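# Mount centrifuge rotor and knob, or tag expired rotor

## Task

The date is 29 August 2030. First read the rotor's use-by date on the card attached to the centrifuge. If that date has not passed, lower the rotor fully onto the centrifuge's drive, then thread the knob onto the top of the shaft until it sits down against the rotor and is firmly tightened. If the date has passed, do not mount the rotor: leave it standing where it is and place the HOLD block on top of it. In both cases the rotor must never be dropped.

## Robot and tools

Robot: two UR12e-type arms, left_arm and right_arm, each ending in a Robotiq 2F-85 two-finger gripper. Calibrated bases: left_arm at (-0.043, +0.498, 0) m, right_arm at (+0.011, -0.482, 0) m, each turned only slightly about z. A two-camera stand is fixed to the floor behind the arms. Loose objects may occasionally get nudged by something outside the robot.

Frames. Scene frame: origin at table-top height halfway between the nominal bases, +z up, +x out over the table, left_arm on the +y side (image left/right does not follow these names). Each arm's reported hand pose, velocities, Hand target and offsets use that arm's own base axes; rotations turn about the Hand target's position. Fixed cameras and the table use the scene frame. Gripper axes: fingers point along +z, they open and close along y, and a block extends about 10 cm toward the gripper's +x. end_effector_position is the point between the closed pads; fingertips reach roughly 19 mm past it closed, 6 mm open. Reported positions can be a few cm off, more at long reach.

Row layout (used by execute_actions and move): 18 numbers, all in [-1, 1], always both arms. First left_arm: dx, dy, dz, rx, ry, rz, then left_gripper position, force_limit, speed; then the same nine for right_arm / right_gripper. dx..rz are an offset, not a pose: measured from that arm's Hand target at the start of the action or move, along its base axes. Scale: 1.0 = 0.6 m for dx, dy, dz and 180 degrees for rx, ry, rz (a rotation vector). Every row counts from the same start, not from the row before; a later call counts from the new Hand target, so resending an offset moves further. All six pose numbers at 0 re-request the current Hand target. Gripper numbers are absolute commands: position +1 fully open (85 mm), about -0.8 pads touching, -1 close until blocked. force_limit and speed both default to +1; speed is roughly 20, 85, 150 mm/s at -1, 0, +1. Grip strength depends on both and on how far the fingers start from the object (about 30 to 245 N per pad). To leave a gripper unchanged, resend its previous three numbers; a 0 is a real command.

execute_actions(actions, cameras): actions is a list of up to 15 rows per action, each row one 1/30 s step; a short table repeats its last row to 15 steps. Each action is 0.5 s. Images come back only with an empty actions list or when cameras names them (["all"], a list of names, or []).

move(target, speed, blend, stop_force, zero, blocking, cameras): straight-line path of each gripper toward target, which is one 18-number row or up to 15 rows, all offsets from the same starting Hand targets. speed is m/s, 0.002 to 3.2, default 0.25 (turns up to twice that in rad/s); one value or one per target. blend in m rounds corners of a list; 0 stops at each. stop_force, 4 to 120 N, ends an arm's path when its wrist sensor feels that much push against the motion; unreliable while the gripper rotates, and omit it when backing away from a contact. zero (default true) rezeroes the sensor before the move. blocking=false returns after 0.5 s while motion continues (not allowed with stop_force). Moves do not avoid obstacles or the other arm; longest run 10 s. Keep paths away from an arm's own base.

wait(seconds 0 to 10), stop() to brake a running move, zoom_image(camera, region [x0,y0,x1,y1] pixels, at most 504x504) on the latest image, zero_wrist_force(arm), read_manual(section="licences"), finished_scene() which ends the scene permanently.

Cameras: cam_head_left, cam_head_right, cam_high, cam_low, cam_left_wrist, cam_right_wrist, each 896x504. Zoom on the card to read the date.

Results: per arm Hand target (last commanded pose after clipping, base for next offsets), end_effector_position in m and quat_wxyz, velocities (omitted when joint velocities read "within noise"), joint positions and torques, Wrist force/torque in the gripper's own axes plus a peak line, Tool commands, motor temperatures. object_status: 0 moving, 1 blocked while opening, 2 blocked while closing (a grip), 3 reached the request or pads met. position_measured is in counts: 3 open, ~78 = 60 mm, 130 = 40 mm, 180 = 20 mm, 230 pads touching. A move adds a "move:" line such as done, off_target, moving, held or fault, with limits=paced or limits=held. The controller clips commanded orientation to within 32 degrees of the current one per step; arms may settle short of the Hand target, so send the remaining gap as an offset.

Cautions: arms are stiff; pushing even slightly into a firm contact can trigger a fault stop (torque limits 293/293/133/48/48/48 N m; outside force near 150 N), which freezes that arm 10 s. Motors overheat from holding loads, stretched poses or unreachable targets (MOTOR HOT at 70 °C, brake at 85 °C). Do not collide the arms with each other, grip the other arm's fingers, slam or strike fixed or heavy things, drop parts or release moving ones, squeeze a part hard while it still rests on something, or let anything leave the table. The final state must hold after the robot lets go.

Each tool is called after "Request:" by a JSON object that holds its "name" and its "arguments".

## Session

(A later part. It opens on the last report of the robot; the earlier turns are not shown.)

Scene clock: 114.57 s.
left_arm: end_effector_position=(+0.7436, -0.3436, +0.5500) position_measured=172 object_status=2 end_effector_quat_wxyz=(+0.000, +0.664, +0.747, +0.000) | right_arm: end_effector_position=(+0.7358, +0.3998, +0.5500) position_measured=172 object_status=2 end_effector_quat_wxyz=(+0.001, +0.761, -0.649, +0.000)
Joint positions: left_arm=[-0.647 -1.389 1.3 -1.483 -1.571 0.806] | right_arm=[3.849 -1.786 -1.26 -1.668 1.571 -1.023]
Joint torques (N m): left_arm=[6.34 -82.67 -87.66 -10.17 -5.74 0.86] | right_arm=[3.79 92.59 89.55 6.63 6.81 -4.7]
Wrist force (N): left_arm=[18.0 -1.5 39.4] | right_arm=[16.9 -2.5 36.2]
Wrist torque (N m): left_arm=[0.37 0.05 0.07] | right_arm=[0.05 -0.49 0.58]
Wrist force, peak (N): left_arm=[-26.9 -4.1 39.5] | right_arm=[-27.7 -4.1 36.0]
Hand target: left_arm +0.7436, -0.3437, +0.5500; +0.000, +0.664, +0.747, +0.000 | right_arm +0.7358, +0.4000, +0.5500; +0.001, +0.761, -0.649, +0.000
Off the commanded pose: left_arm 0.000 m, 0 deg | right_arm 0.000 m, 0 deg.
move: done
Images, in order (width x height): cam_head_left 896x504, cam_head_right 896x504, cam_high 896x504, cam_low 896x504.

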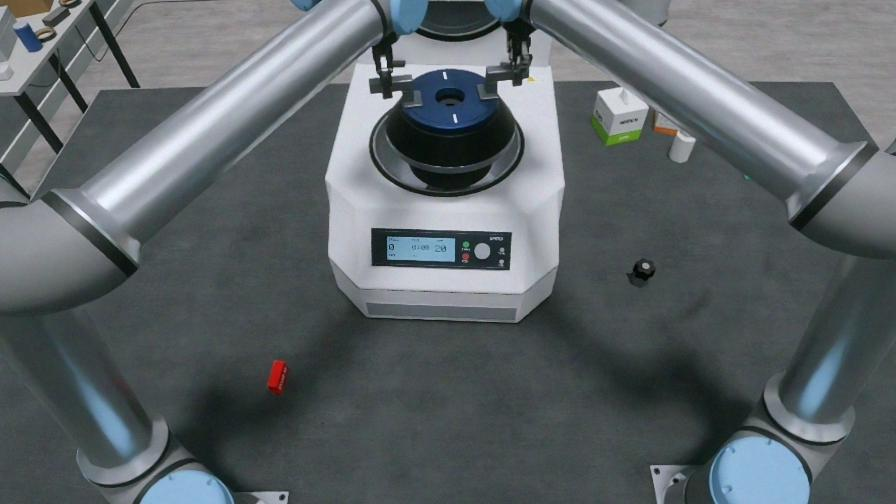

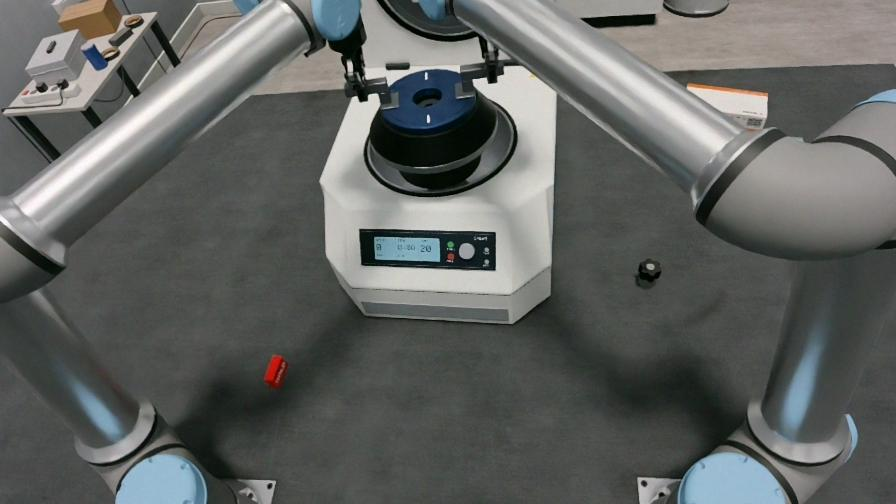

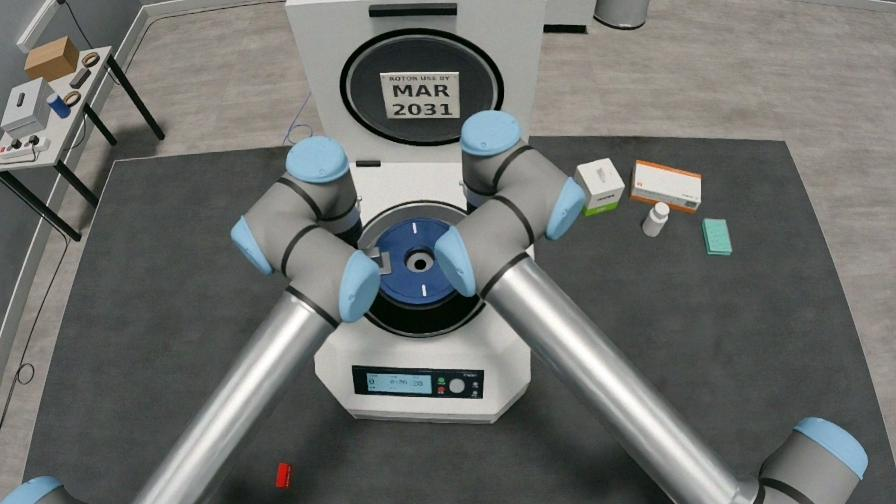

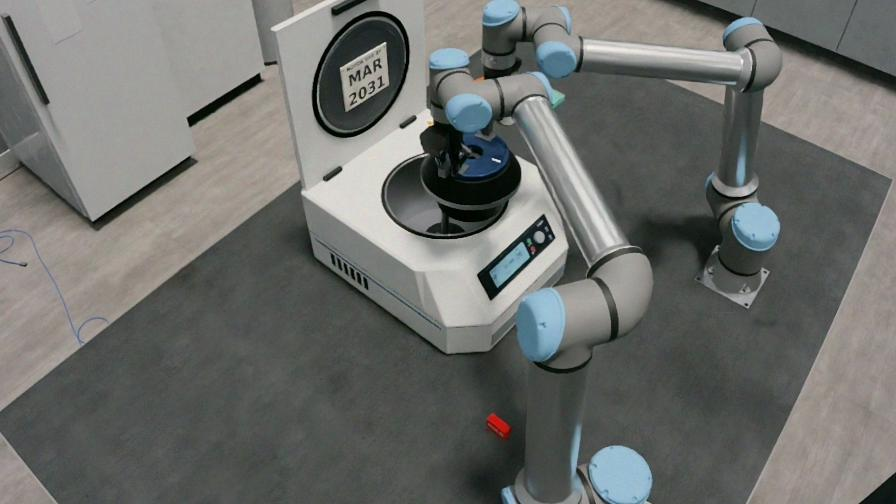

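Request:
{"name": "zoom_image", "arguments": {"camera": "cam_head_left", "region": [350, 50, 560, 210]}}

Request:
{"name": "zoom_image", "arguments": {"camera": "cam_head_right", "region": [330, 50, 540, 210]}}

Request:
{"name": "zoom_image", "arguments": {"camera": "cam_low", "region": [375, 110, 545, 250]}}

Request:
{"name": "zoom_image", "arguments": {"camera": "cam_high", "region": [340, 190, 510, 345]}}

Scaled by 2.400 from the camera's 896x504 image, which has a finer 1280x720 frame.

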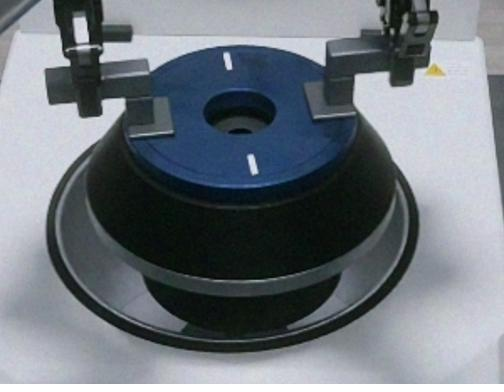

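Scaled by 2.400 from the camera's 896x504 image, which has a finer 1280x720 frame.

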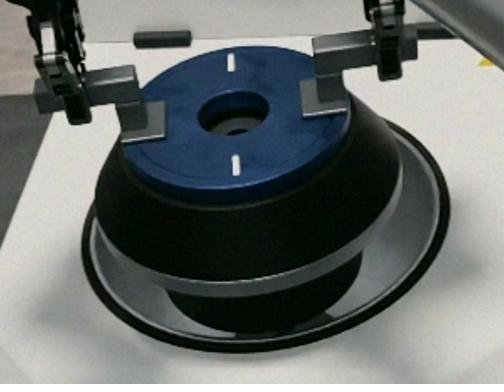

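Scaled by 2.965 from the camera's 896x504 image, which has a finer 1280x720 frame.

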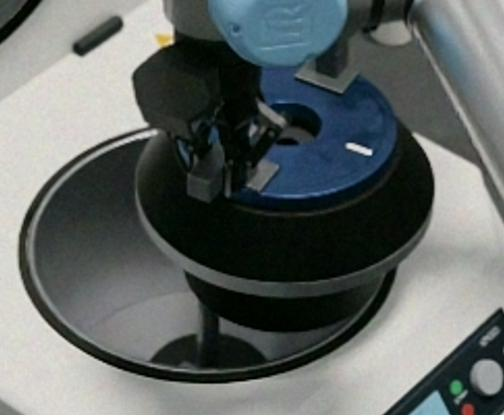

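Scaled by 2.965 from the camera's 896x504 image, which has a finer 1280x720 frame.

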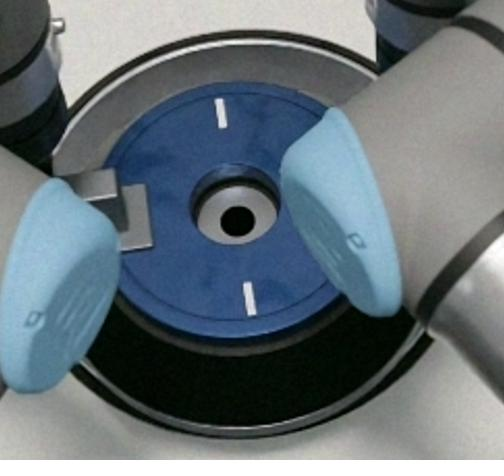

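Request:
{"name": "execute_actions", "arguments": {"actions": [], "cameras": ["cam_head_left", "cam_high", "cam_low", "cam_left_wrist", "cam_right_wrist"]}}

Scene clock: 119.27 s.
left_arm: end_effector_position=(+0.7436, -0.3437, +0.5500) position_measured=172 object_status=2 end_effector_quat_wxyz=(+0.000, +0.664, +0.747, +0.000) | right_arm: end_effector_position=(+0.7358, +0.4000, +0.5500) position_measured=172 object_status=2 end_effector_quat_wxyz=(+0.001, +0.761, -0.649, +0.000)
Joint positions: left_arm=[-0.647 -1.388 1.3 -1.483 -1.571 0.806] | right_arm=[3.849 -1.786 -1.26 -1.668 1.571 -1.023]
Joint velocities: within noise
Joint torques (N m): left_arm=[-23.97 -78.9 -90.08 -16.49 -7.19 1.55] | right_arm=[24.43 88.84 90.94 13.02 8.02 -4.89]
Motor temperatures (°C): left_arm=[33 47 36 32 48 51] | right_arm=[38 40 31 42 41 42]
Wrist force (N): left_arm=[23.2 -1.2 39.4] | right_arm=[21.1 -2.1 36.2]
Wrist torque (N m): left_arm=[0.35 -0.02 0.03] | right_arm=[0.06 -0.41 0.54]
Wrist force, peak (N): left_arm=[23.2 -1.3 40.0] | right_arm=[21.5 -2.1 36.5]
Hand target: left_arm +0.7436, -0.3437, +0.5500; +0.000, +0.664, +0.747, +0.000 | right_arm +0.7358, +0.4000, +0.5500; +0.001, +0.761, -0.649, +0.000
Tool commands: left_gripper/position=-1.0 left_gripper/force_limit=+1.0 left_gripper/speed=-1.0 right_gripper/position=-1.0 right_gripper/force_limit=+1.0 right_gripper/speed=-1.0
Off the commanded pose: left_arm 0.000 m, 0 deg | right_arm 0.000 m, 0 deg.
camera_calibration:
cam_left_wrist: T_world_to_cam=[[0.995091, 0.0988239, -0.0052807, -0.693047], [0.0938895, -0.925844, 0.366056, -0.57152], [0.031286, -0.364755, -0.930578, 0.488483], [0, 0, 0, 1]] pos_world=[0.728021, -0.282472, 0.66012]
cam_right_wrist: T_world_to_cam=[[-0.989395, -0.142597, 0.0276402, 0.772006], [-0.124299, 0.92966, 0.346817, -0.450771], [-0.075151, 0.339704, -0.937525, 0.561257], [0, 0, 0, 1]] pos_world=[0.749967, 0.338488, 0.66119]
Images, in order (width x height): cam_head_left 896x504, cam_high 896x504, cam_low 896x504, cam_left_wrist 896x504, cam_right_wrist 896x504.

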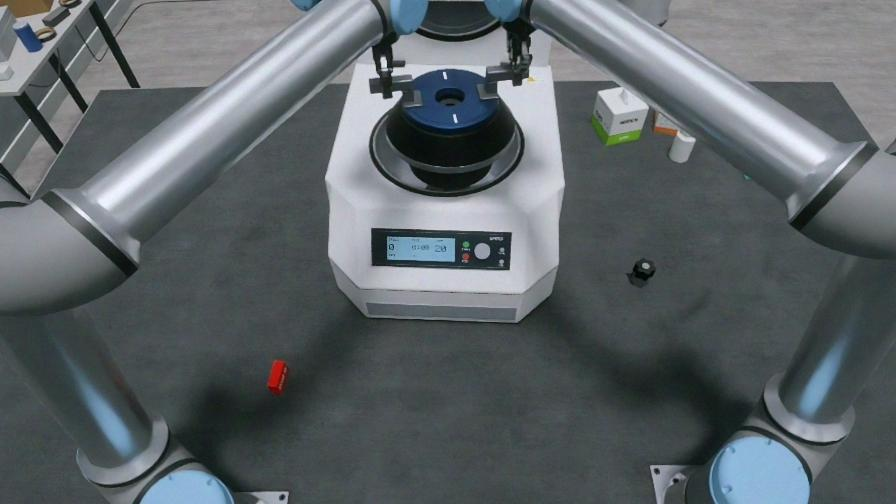

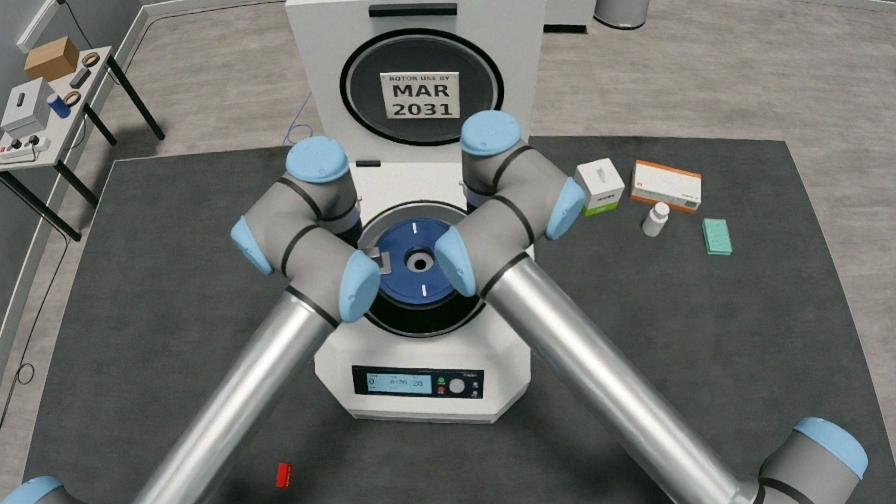

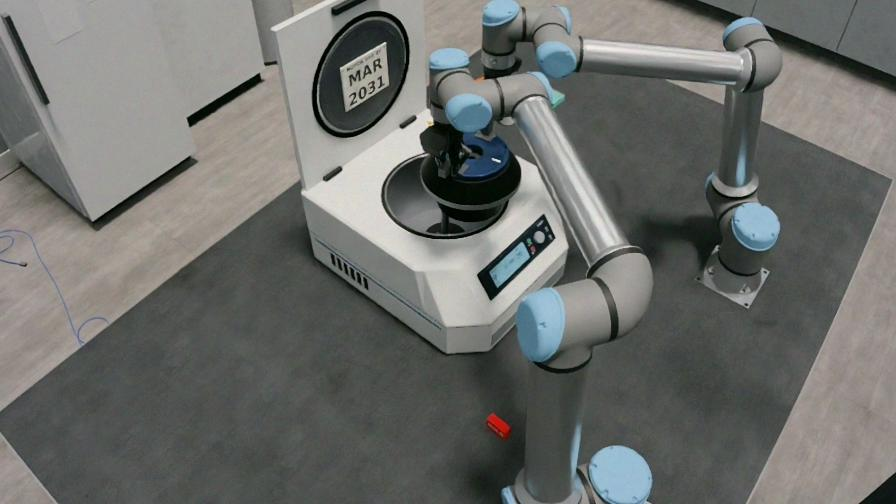

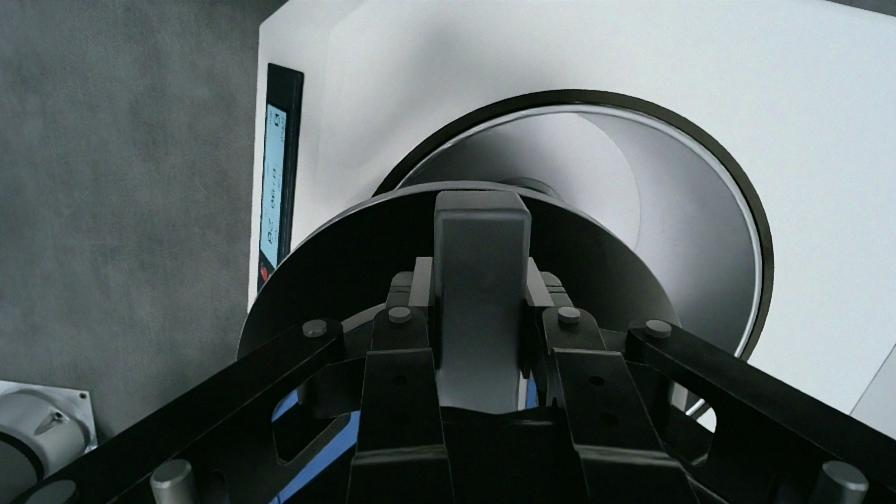

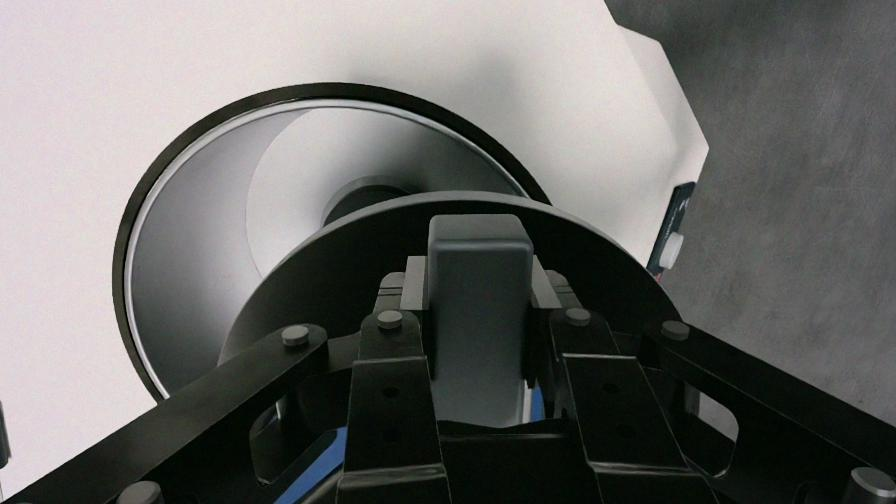

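Request:
{"name": "move", "arguments": {"target": [0.1461, 0.01517, 0, 0, 0, -0.00083, -1, 1, -1, 0.14425, 0.02117, 0, 0, 0, -0.00083, -1, 1, -1], "speed": 0.12, "cameras": ["cam_head_left", "cam_high", "cam_head_right", "cam_low"]}}

Scene clock: 121.23 s.
left_arm: end_effector_position=(+0.8312, -0.3346, +0.5500) position_measured=172 object_status=2 end_effector_quat_wxyz=(+0.000, +0.665, +0.746, +0.000) | right_arm: end_effector_position=(+0.8223, +0.4126, +0.5500) position_measured=172 object_status=2 end_effector_quat_wxyz=(+0.001, +0.760, -0.650, +0.000)
Joint positions: left_arm=[-0.578 -1.252 1.127 -1.446 -1.571 0.878] | right_arm=[3.797 -1.935 -1.065 -1.714 1.57 -1.072]
Joint torques (N m): left_arm=[-4.48 -93.17 -87.36 -11.79 -7.21 1.7] | right_arm=[15.81 102.48 89.09 8.54 8.61 -4.65]
Wrist force (N): left_arm=[30.0 -0.6 39.7] | right_arm=[28.1 -1.1 36.3]
Wrist torque (N m): left_arm=[0.33 -0.05 -0.07] | right_arm=[0.08 -0.42 0.36]
Wrist force, peak (N): left_arm=[32.0 -3.5 39.6] | right_arm=[31.2 2.1 35.9]
Hand target: left_arm +0.8313, -0.3346, +0.5500; +0.000, +0.665, +0.746, +0.000 | right_arm +0.8224, +0.4127, +0.5500; +0.001, +0.760, -0.650, +0.000
Off the commanded pose: left_arm 0.000 m, 0 deg | right_arm 0.000 m, 0 deg.
move: done
Images, in order (width x height): cam_head_left 896x504, cam_head_right 896x504, cam_high 896x504, cam_low 896x504.

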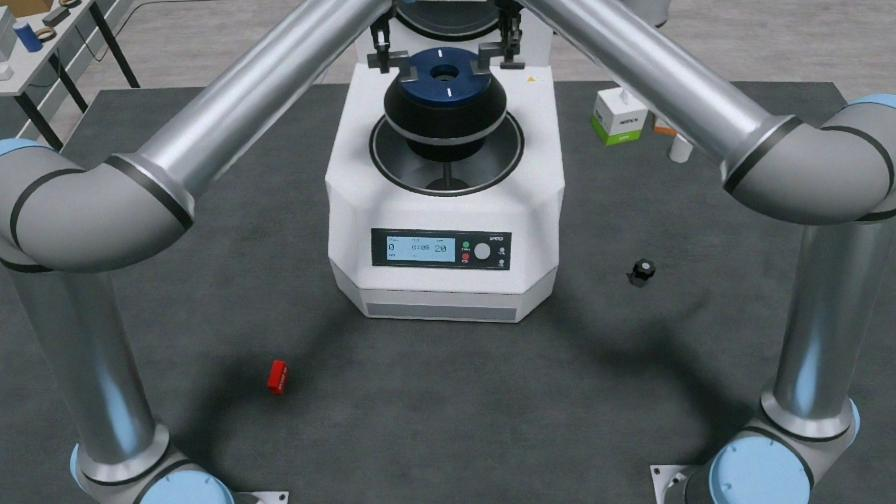

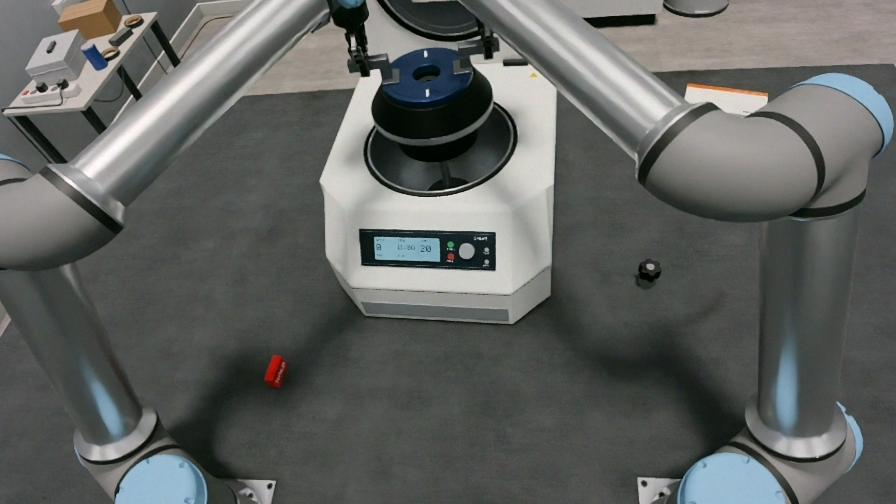

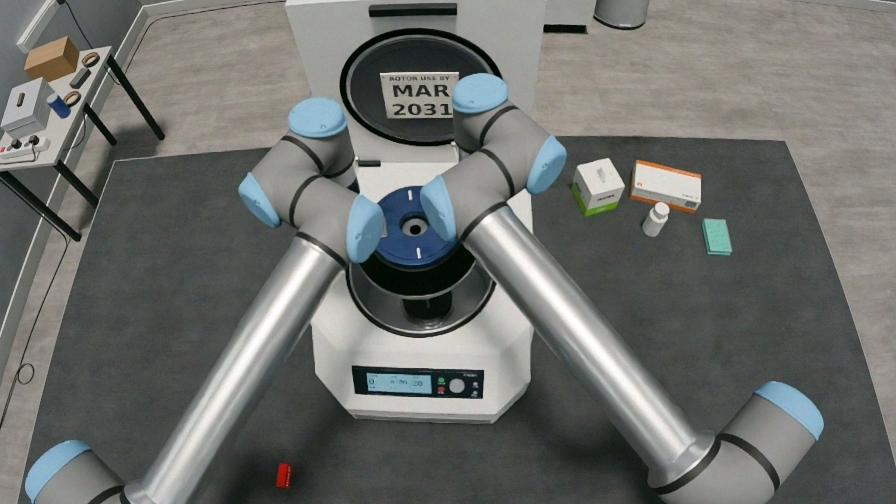

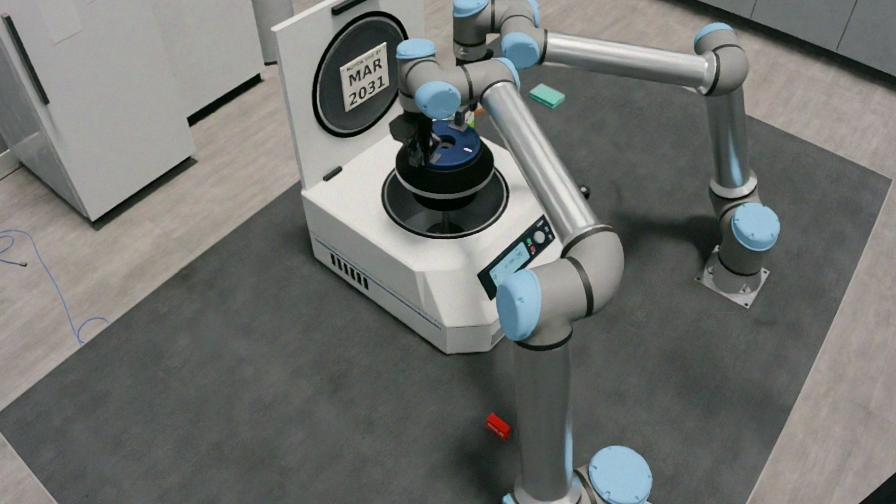

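Request:
{"name": "zoom_image", "arguments": {"camera": "cam_head_left", "region": [396, 36, 496, 96]}}

Request:
{"name": "zoom_image", "arguments": {"camera": "cam_head_right", "region": [376, 36, 476, 96]}}

Request:
{"name": "zoom_image", "arguments": {"camera": "cam_high", "region": [365, 180, 465, 280]}}

Scaled by 5.040 from the camera's 896x504 image, which has a finer 1280x720 frame.

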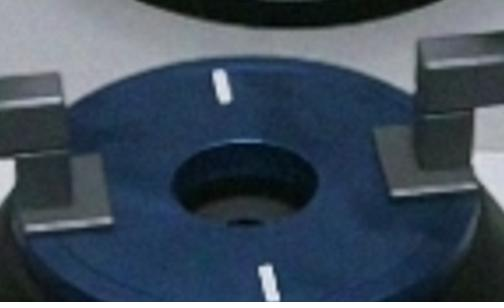

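Scaled by 5.040 from the camera's 896x504 image, which has a finer 1280x720 frame.

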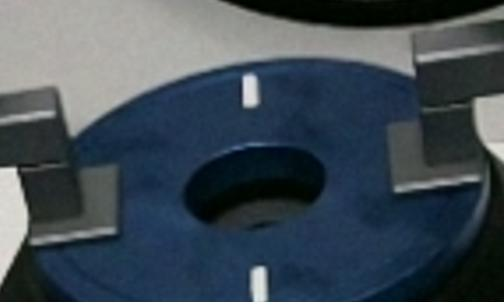

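Scaled by 5.040 from the camera's 896x504 image, which has a finer 1280x720 frame.

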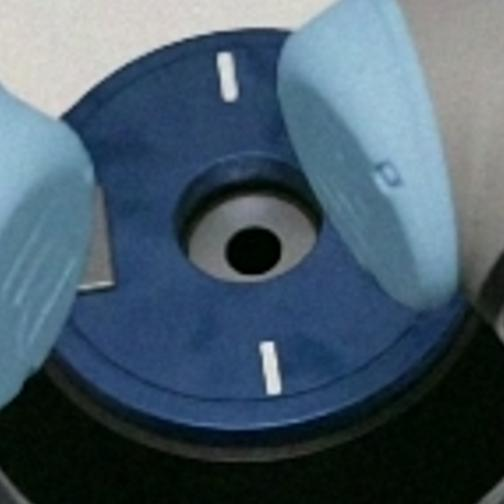

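Request:
{"name": "zoom_image", "arguments": {"camera": "cam_low", "region": [370, 100, 530, 250]}}

Request:
{"name": "zoom_image", "arguments": {"camera": "cam_head_left", "region": [366, 60, 526, 200]}}

Request:
{"name": "zoom_image", "arguments": {"camera": "cam_head_right", "region": [360, 60, 520, 200]}}

Scaled by 3.150 from the camera's 896x504 image, which has a finer 1280x720 frame.

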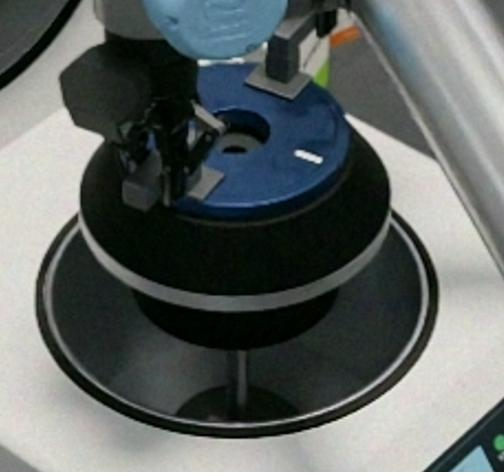

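Scaled by 3.150 from the camera's 896x504 image, which has a finer 1280x720 frame.

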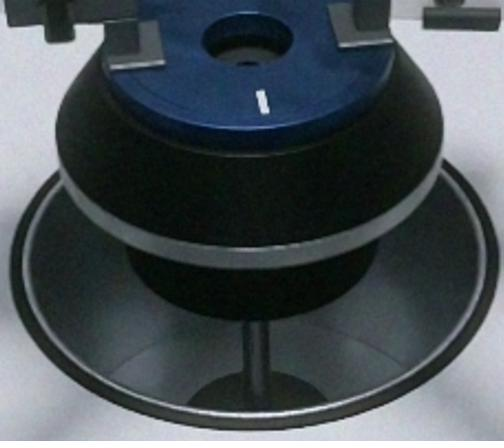

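Scaled by 3.150 from the camera's 896x504 image, which has a finer 1280x720 frame.

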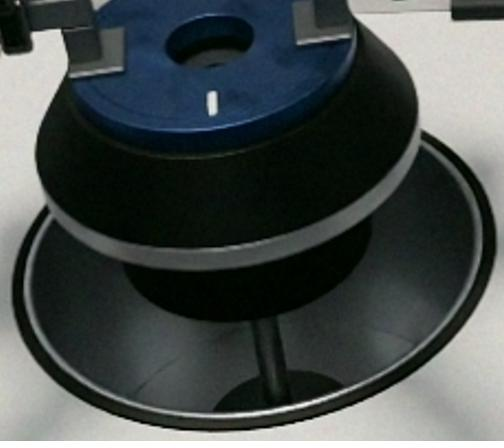

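Request:
{"name": "zoom_image", "arguments": {"camera": "cam_head_left", "region": [376, 90, 446, 160]}}

Request:
{"name": "zoom_image", "arguments": {"camera": "cam_head_left", "region": [446, 90, 516, 160]}}

Request:
{"name": "zoom_image", "arguments": {"camera": "cam_head_left", "region": [416, 140, 476, 200]}}

Scaled by 7.200 from the camera's 896x504 image, which has a finer 1280x720 frame.

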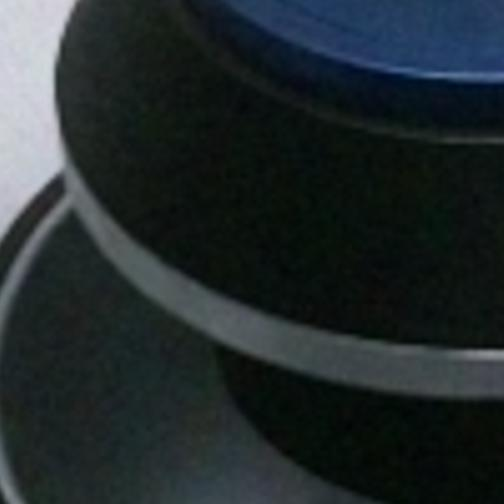

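Scaled by 7.200 from the camera's 896x504 image, which has a finer 1280x720 frame.

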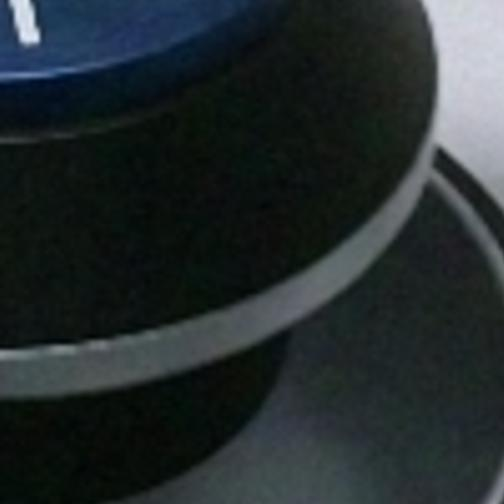

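Scaled by 8.400 from the camera's 896x504 image, which has a finer 1280x720 frame.

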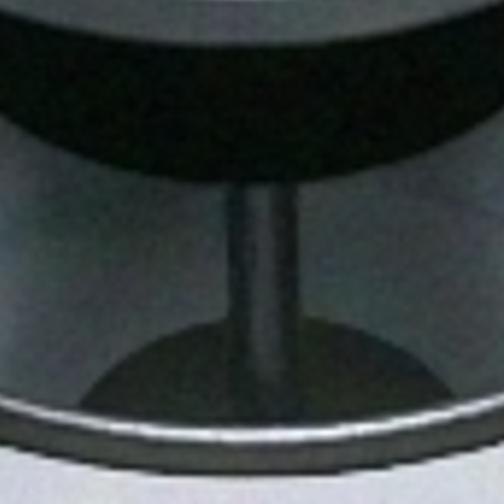

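Request:
{"name": "zoom_image", "arguments": {"camera": "cam_low", "region": [384, 130, 444, 190]}}

Request:
{"name": "zoom_image", "arguments": {"camera": "cam_low", "region": [444, 130, 504, 190]}}

Request:
{"name": "zoom_image", "arguments": {"camera": "cam_low", "region": [414, 190, 474, 250]}}

Scaled by 8.400 from the camera's 896x504 image, which has a finer 1280x720 frame.

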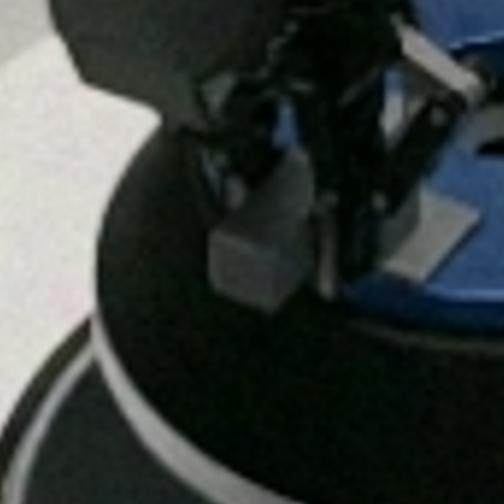

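Scaled by 8.400 from the camera's 896x504 image, which has a finer 1280x720 frame.

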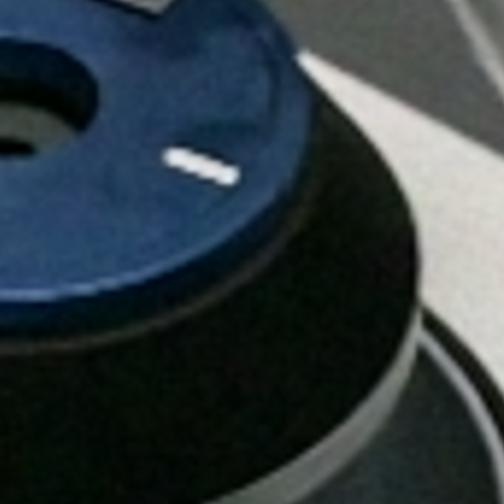

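Scaled by 8.400 from the camera's 896x504 image, which has a finer 1280x720 frame.

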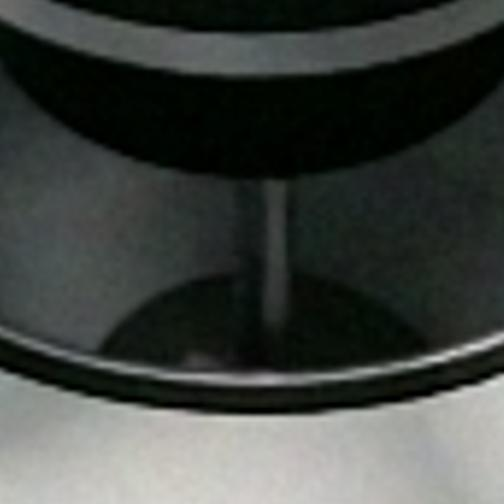

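Request:
{"name": "move", "arguments": {"target": [0, 0, -0.05833, 0, 0, 0, -1, 1, -1, 0, 0, -0.05833, 0, 0, 0, -1, 1, -1], "speed": 0.08, "cameras": ["cam_head_left", "cam_high", "cam_head_right", "cam_low"]}}

Scene clock: 132.53 s.
left_arm: end_effector_position=(+0.8313, -0.3346, +0.5151) position_measured=172 object_status=2 end_effector_quat_wxyz=(+0.000, +0.665, +0.746, +0.000) | right_arm: end_effector_position=(+0.8223, +0.4127, +0.5151) position_measured=172 object_status=2 end_effector_quat_wxyz=(+0.001, +0.760, -0.650, +0.000)
Joint positions: left_arm=[-0.578 -1.258 1.196 -1.51 -1.571 0.878] | right_arm=[3.797 -1.928 -1.136 -1.65 1.571 -1.072]
Joint torques (N m): left_arm=[-30.01 -132.44 -73.43 -16.89 -5.67 0.71] | right_arm=[28.4 129.84 77.14 14.49 6.2 -4.1]
Wrist force (N): left_arm=[26.2 -0.8 39.8] | right_arm=[24.9 -2.1 35.6]
Wrist torque (N m): left_arm=[0.38 0.11 0.04] | right_arm=[0.03 -0.45 0.48]
Wrist force, peak (N): left_arm=[35.0 -0.8 38.7] | right_arm=[33.2 -1.8 34.6]
Hand target: left_arm +0.8313, -0.3346, +0.5150; +0.000, +0.665, +0.746, +0.000 | right_arm +0.8224, +0.4127, +0.5150; +0.001, +0.760, -0.650, +0.000
Off the commanded pose: left_arm 0.000 m, 0 deg | right_arm 0.000 m, 0 deg.
move: done
Images, in order (width x height): cam_head_left 896x504, cam_head_right 896x504, cam_high 896x504, cam_low 896x504.

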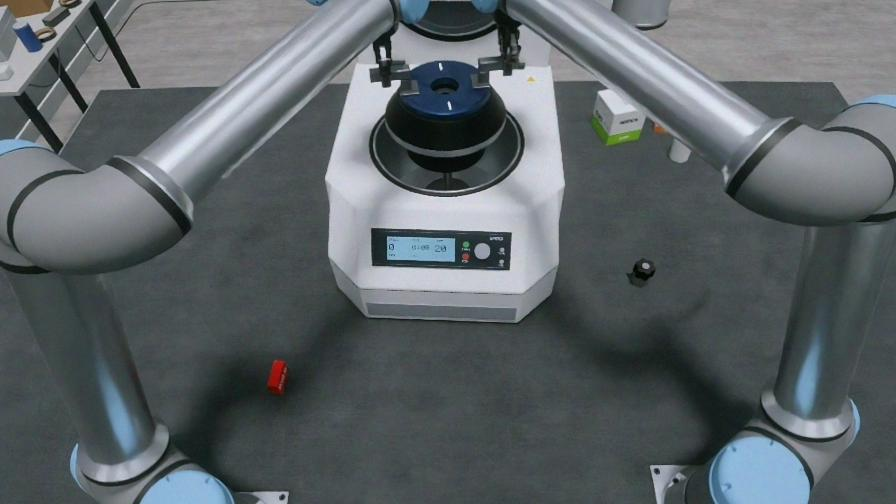

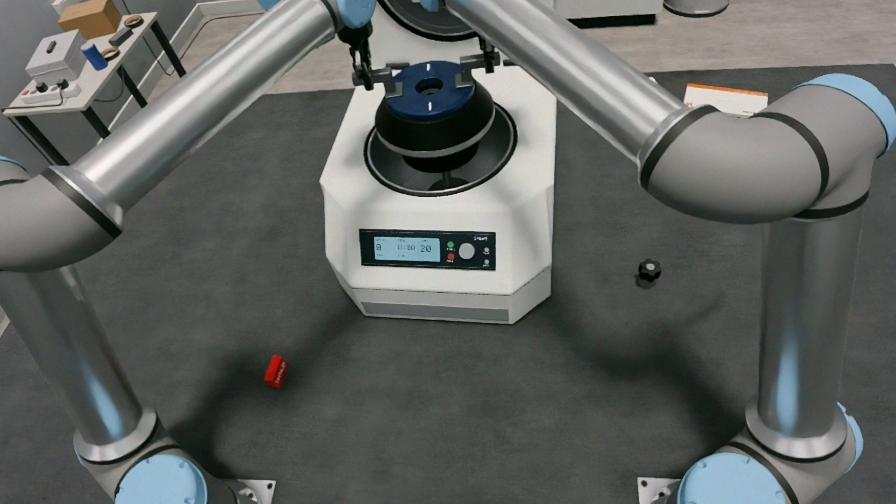

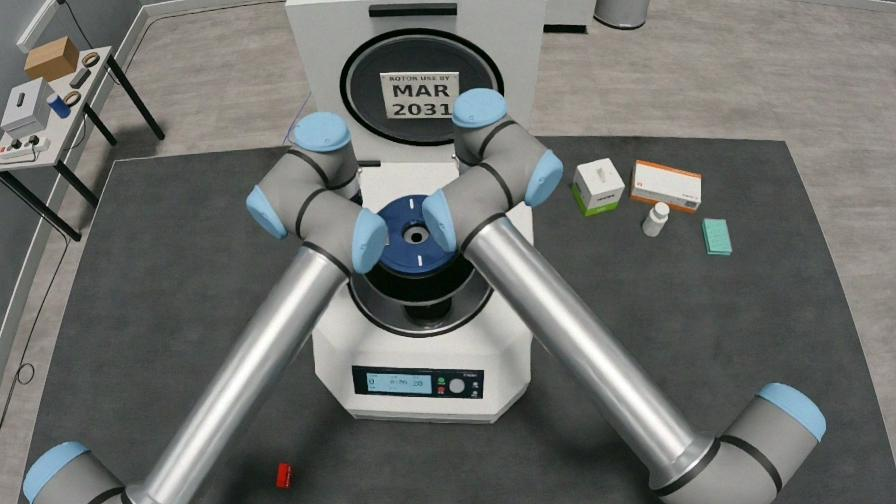

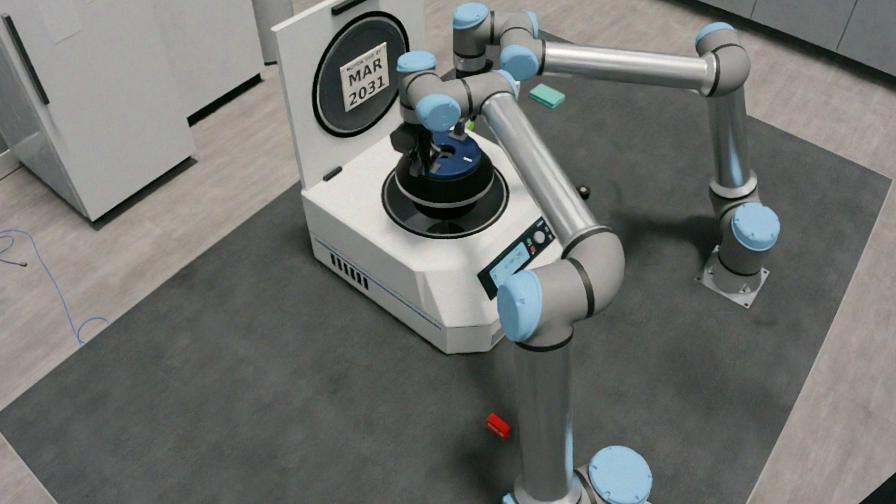

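Request:
{"name": "move", "arguments": {"target": [0, 0, -0.05, 0, 0, 0, -1, 1, -1, 0, 0, -0.05, 0, 0, 0, -1, 1, -1], "speed": 0.025, "stop_force": 15, "cameras": ["cam_head_left", "cam_high"]}}

Scene clock: 135.77 s.
left_arm: end_effector_position=(+0.8313, -0.3346, +0.4850) position_measured=172 object_status=2 end_effector_quat_wxyz=(+0.000, +0.665, +0.746, +0.000) | right_arm: end_effector_position=(+0.8223, +0.4127, +0.4850) position_measured=172 object_status=2 end_effector_quat_wxyz=(+0.001, +0.760, -0.650, +0.000)
Joint positions: left_arm=[-0.578 -1.26 1.251 -1.563 -1.571 0.878] | right_arm=[3.797 -1.925 -1.192 -1.596 1.571 -1.072]
Joint torques (N m): left_arm=[-32.55 -132.08 -72.05 -16.18 -4.22 -2.12] | right_arm=[25.44 129.19 76.48 13.96 3.14 0.31]
Wrist force (N): left_arm=[21.1 -2.0 39.7] | right_arm=[19.5 -2.4 35.8]
Wrist torque (N m): left_arm=[0.34 0.06 0.10] | right_arm=[0.10 -0.48 0.58]
Wrist force, peak (N): left_arm=[26.4 -1.0 40.3] | right_arm=[24.8 -2.0 36.1]
Hand target: left_arm +0.8313, -0.3346, +0.4850; +0.000, +0.665, +0.746, +0.000 | right_arm +0.8224, +0.4127, +0.4850; +0.001, +0.760, -0.650, +0.000
Off the commanded pose: left_arm 0.000 m, 0 deg | right_arm 0.000 m, 0 deg.
move: done
Images, in order (width x height): cam_head_left 896x504, cam_high 896x504.

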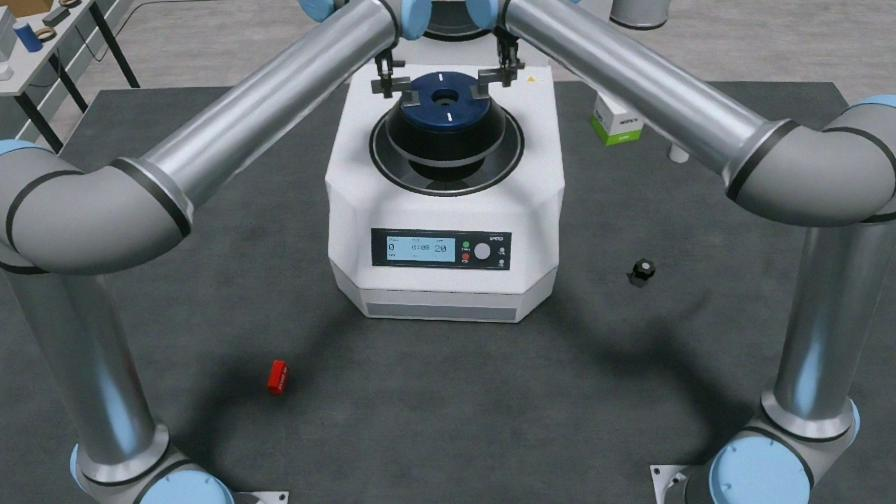

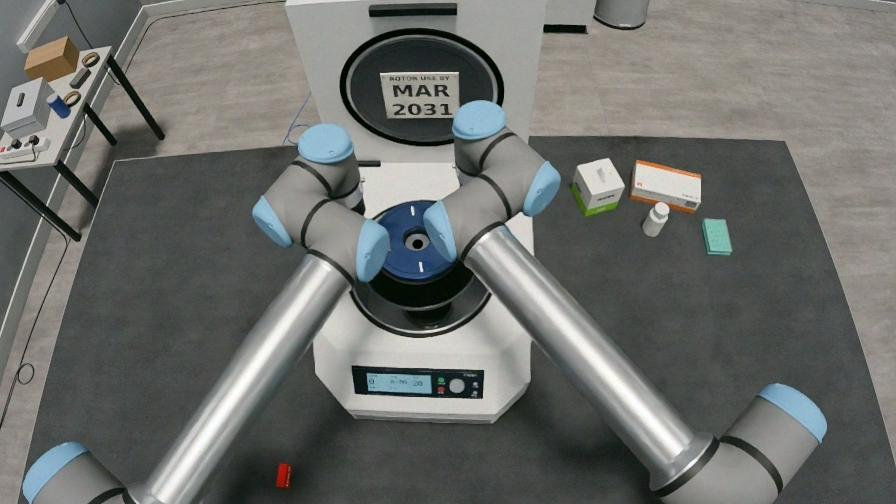

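Request:
{"name": "move", "arguments": {"target": [0, 0, -0.05, 0, 0, 0, -1, 1, -1, 0, 0, -0.05, 0, 0, 0, -1, 1, -1], "speed": 0.025, "stop_force": 15}}

Scene clock: 137.97 s.
left_arm: end_effector_position=(+0.8312, -0.3346, +0.4730) position_measured=172 object_status=2 end_effector_quat_wxyz=(+0.000, +0.665, +0.746, +0.000) | right_arm: end_effector_position=(+0.8224, +0.4127, +0.4765) position_measured=172 object_status=2 end_effector_quat_wxyz=(+0.001, +0.760, -0.650, +0.000)
Joint positions: left_arm=[-0.578 -1.26 1.272 -1.584 -1.571 0.878] | right_arm=[3.797 -1.925 -1.208 -1.581 1.571 -1.072]
Joint torques (N m): left_arm=[-29.31 -88.12 -83.69 -10.67 -4.05 -1.84] | right_arm=[14.7 146.94 99.79 9.5 8.44 1.42]
Wrist force (N): left_arm=[32.0 -3.3 26.1] | right_arm=[19.7 -1.8 52.5]
Wrist torque (N m): left_arm=[0.63 -0.97 0.14] | right_arm=[0.06 0.54 0.65]
Wrist force, peak (N): left_arm=[20.8 -1.9 40.1] | right_arm=[11.9 -3.3 61.9]
Hand target: left_arm +0.8313, -0.3346, +0.4730; +0.000, +0.665, +0.746, +0.000 (not the last commanded pose) | right_arm +0.8224, +0.4127, +0.4765; +0.001, +0.760, -0.650, +0.000 (not the last commanded pose)
Off the commanded pose: left_arm 0.018 m, 0 deg | right_arm 0.021 m, 0 deg.
move: contact (left_arm, right_arm)

Request:
{"name": "move", "arguments": {"target": [0, 0, 0.011667, 0, 0, 0, -1, 1, -1, 0, 0, 0.005833, 0, 0, 0, -1, 1, -1], "speed": 0.03}}

Scene clock: 141.97 s.
left_arm: end_effector_position=(+0.8313, -0.3346, +0.4798) position_measured=172 object_status=2 end_effector_quat_wxyz=(+0.000, +0.665, +0.746, +0.000) | right_arm: end_effector_position=(+0.8224, +0.4127, +0.4800) position_measured=172 object_status=2 end_effector_quat_wxyz=(+0.001, +0.760, -0.650, +0.000)
Joint positions: left_arm=[-0.578 -1.26 1.26 -1.572 -1.571 0.878] | right_arm=[3.797 -1.925 -1.201 -1.587 1.571 -1.072]
Joint torques (N m): left_arm=[-30.7 -117.28 -91.26 -10.89 -4.06 -2.01] | right_arm=[14.95 113.16 91.28 7.58 8.37 -0.06]
Wrist force (N): left_arm=[25.3 -1.7 39.3] | right_arm=[23.8 -2.2 36.2]
Wrist torque (N m): left_arm=[0.27 0.00 0.07] | right_arm=[0.04 -0.44 0.54]
Wrist force, peak (N): left_arm=[25.3 -1.7 39.3] | right_arm=[19.4 -2.0 53.3]
Hand target: left_arm +0.8313, -0.3346, +0.4800; +0.000, +0.665, +0.746, +0.000 | right_arm +0.8224, +0.4127, +0.4800; +0.001, +0.760, -0.650, +0.000
Off the commanded pose: left_arm 0.000 m, 0 deg | right_arm 0.000 m, 0 deg.
move: done

Request:
{"name": "move", "arguments": {"target": [0.0025, -0.00008, 0, 0, 0, 0, -1, 1, -1, 0.0025, 0.000025, 0, 0, 0, 0, -1, 1, -1], "speed": 0.02}}

Scene clock: 143.33 s.
left_arm: end_effector_position=(+0.8327, -0.3347, +0.4800) position_measured=172 object_status=2 end_effector_quat_wxyz=(+0.000, +0.665, +0.746, +0.000) | right_arm: end_effector_position=(+0.8238, +0.4127, +0.4800) position_measured=172 object_status=2 end_effector_quat_wxyz=(+0.001, +0.760, -0.650, +0.000)
Joint positions: left_arm=[-0.577 -1.258 1.257 -1.571 -1.571 0.879] | right_arm=[3.796 -1.927 -1.198 -1.588 1.571 -1.073]
Joint torques (N m): left_arm=[-5.56 -96.03 -92.19 -11.7 -4.02 1.39] | right_arm=[12.83 104.97 91.42 8.29 8 -4.74]
Wrist force (N): left_arm=[28.4 -1.5 39.9] | right_arm=[27.0 -2.0 35.4]
Wrist torque (N m): left_arm=[0.31 0.09 0.03] | right_arm=[0.09 -0.51 0.54]
Wrist force, peak (N): left_arm=[30.5 -1.0 40.9] | right_arm=[29.2 -1.5 35.5]
Hand target: left_arm +0.8328, -0.3347, +0.4800; +0.000, +0.665, +0.746, +0.000 | right_arm +0.8239, +0.4127, +0.4800; +0.001, +0.760, -0.650, +0.000
Off the commanded pose: left_arm 0.000 m, 0 deg | right_arm 0.000 m, 0 deg.
move: done

Request:
{"name": "move", "arguments": {"target": [0.0025, -0.00008, 0, 0, 0, 0, -1, 1, -1, 0.0025, 0.000025, 0, 0, 0, 0, -1, 1, -1], "speed": 0.02}}

Scene clock: 144.23 s.
left_arm: end_effector_position=(+0.8342, -0.3347, +0.4800) position_measured=172 object_status=2 end_effector_quat_wxyz=(+0.000, +0.665, +0.746, +0.000) | right_arm: end_effector_position=(+0.8253, +0.4127, +0.4800) position_measured=172 object_status=2 end_effector_quat_wxyz=(+0.001, +0.760, -0.650, +0.000)
Joint positions: left_arm=[-0.577 -1.255 1.254 -1.57 -1.571 0.88] | right_arm=[3.795 -1.93 -1.195 -1.589 1.571 -1.074]
Joint torques (N m): left_arm=[-2.68 -97.27 -92.7 -12.43 -4.08 1.34] | right_arm=[13.73 104.95 91.94 8.59 8.07 -4.75]
Wrist force (N): left_arm=[27.4 -3.4 40.0] | right_arm=[25.5 0.4 35.9]
Wrist torque (N m): left_arm=[0.76 0.06 0.01] | right_arm=[-0.25 -0.45 0.51]
Wrist force, peak (N): left_arm=[28.3 -1.5 40.1] | right_arm=[26.8 -2.2 35.9]
Hand target: left_arm +0.8343, -0.3347, +0.4800; +0.000, +0.665, +0.746, +0.000 | right_arm +0.8254, +0.4127, +0.4800; +0.001, +0.760, -0.650, +0.000
Off the commanded pose: left_arm 0.000 m, 0 deg | right_arm 0.000 m, 0 deg.
move: done

Request:
{"name": "move", "arguments": {"target": [-0.0075, 0.00024, 0, 0, 0, 0, -1, 1, -1, -0.0075, -0.000075, 0, 0, 0, 0, -1, 1, -1], "speed": 0.02}}

Scene clock: 145.60 s.
left_arm: end_effector_position=(+0.8299, -0.3346, +0.4800) position_measured=172 object_status=2 end_effector_quat_wxyz=(+0.000, +0.665, +0.746, +0.000) | right_arm: end_effector_position=(+0.8209, +0.4127, +0.4800) position_measured=172 object_status=2 end_effector_quat_wxyz=(+0.001, +0.760, -0.650, +0.000)
Joint positions: left_arm=[-0.579 -1.262 1.263 -1.573 -1.571 0.877] | right_arm=[3.798 -1.923 -1.204 -1.587 1.571 -1.071]
Joint torques (N m): left_arm=[-36.39 -136.23 -71.87 -15.9 -4.61 -2.72] | right_arm=[30.16 125.93 76.46 13.97 6.02 2.86]
Wrist force (N): left_arm=[20.1 -1.2 40.1] | right_arm=[18.0 -1.7 35.7]
Wrist torque (N m): left_arm=[0.43 0.08 0.31] | right_arm=[0.16 -0.42 0.29]
Wrist force, peak (N): left_arm=[27.1 -3.7 40.6] | right_arm=[25.8 0.7 36.6]
Hand target: left_arm +0.8298, -0.3346, +0.4800; +0.000, +0.665, +0.746, +0.000 | right_arm +0.8209, +0.4127, +0.4800; +0.001, +0.760, -0.650, +0.000
Off the commanded pose: left_arm 0.000 m, 0 deg | right_arm 0.000 m, 0 deg.
move: done

Request:
{"name": "move", "arguments": {"target": [-0.00167, 0.00005, 0, 0, 0, 0, -1, 1, -1, -0.00167, -0.000017, 0, 0, 0, 0, -1, 1, -1], "speed": 0.02}}

Scene clock: 146.60 s.
left_arm: end_effector_position=(+0.8288, -0.3346, +0.4800) position_measured=172 object_status=2 end_effector_quat_wxyz=(+0.000, +0.665, +0.746, +0.000) | right_arm: end_effector_position=(+0.8199, +0.4127, +0.4800) position_measured=172 object_status=2 end_effector_quat_wxyz=(+0.001, +0.760, -0.650, +0.000)
Joint positions: left_arm=[-0.58 -1.264 1.266 -1.573 -1.571 0.876] | right_arm=[3.799 -1.921 -1.207 -1.586 1.571 -1.07]
Joint torques (N m): left_arm=[-37.68 -133.63 -71.71 -16.33 -4.33 -2.74] | right_arm=[31.28 130.96 76.12 14 3.53 3.28]
Wrist force (N): left_arm=[20.8 -1.5 40.1] | right_arm=[19.6 -1.6 35.3]
Wrist torque (N m): left_arm=[0.37 0.16 0.30] | right_arm=[0.19 -0.52 0.29]
Wrist force, peak (N): left_arm=[20.8 -1.4 40.3] | right_arm=[19.5 -1.7 35.9]
Hand target: left_arm +0.8288, -0.3346, +0.4800; +0.000, +0.665, +0.746, +0.000 | right_arm +0.8199, +0.4127, +0.4800; +0.001, +0.760, -0.650, +0.000
Off the commanded pose: left_arm 0.000 m, 0 deg | right_arm 0.000 m, 0 deg.
move: done

Request:
{"name": "move", "arguments": {"target": [-0.00167, 0.00005, 0, 0, 0, 0, -1, 1, -1, -0.00167, -0.000017, 0, 0, 0, 0, -1, 1, -1], "speed": 0.02}}

Scene clock: 147.60 s.
left_arm: end_effector_position=(+0.8278, -0.3345, +0.4800) position_measured=172 object_status=2 end_effector_quat_wxyz=(+0.000, +0.665, +0.746, +0.000) | right_arm: end_effector_position=(+0.8189, +0.4127, +0.4800) position_measured=172 object_status=2 end_effector_quat_wxyz=(+0.001, +0.760, -0.650, +0.000)
Joint positions: left_arm=[-0.58 -1.266 1.268 -1.574 -1.571 0.876] | right_arm=[3.799 -1.919 -1.209 -1.585 1.571 -1.07]
Joint torques (N m): left_arm=[-36.45 -138.59 -71.73 -14.77 -4.15 -2.65] | right_arm=[34.49 127.53 73.42 12.75 2.32 2.97]
Wrist force (N): left_arm=[18.1 2.8 43.8] | right_arm=[20.9 -5.4 33.7]
Wrist torque (N m): left_arm=[-0.51 0.08 0.29] | right_arm=[0.92 -0.43 0.27]
Wrist force, peak (N): left_arm=[18.1 2.8 43.8] | right_arm=[21.0 -4.2 35.0]
Hand target: left_arm +0.8278, -0.3345, +0.4800; +0.000, +0.665, +0.746, +0.000 | right_arm +0.8189, +0.4127, +0.4800; +0.001, +0.760, -0.650, +0.000
Off the commanded pose: left_arm 0.000 m, 0 deg | right_arm 0.000 m, 0 deg.
move: done


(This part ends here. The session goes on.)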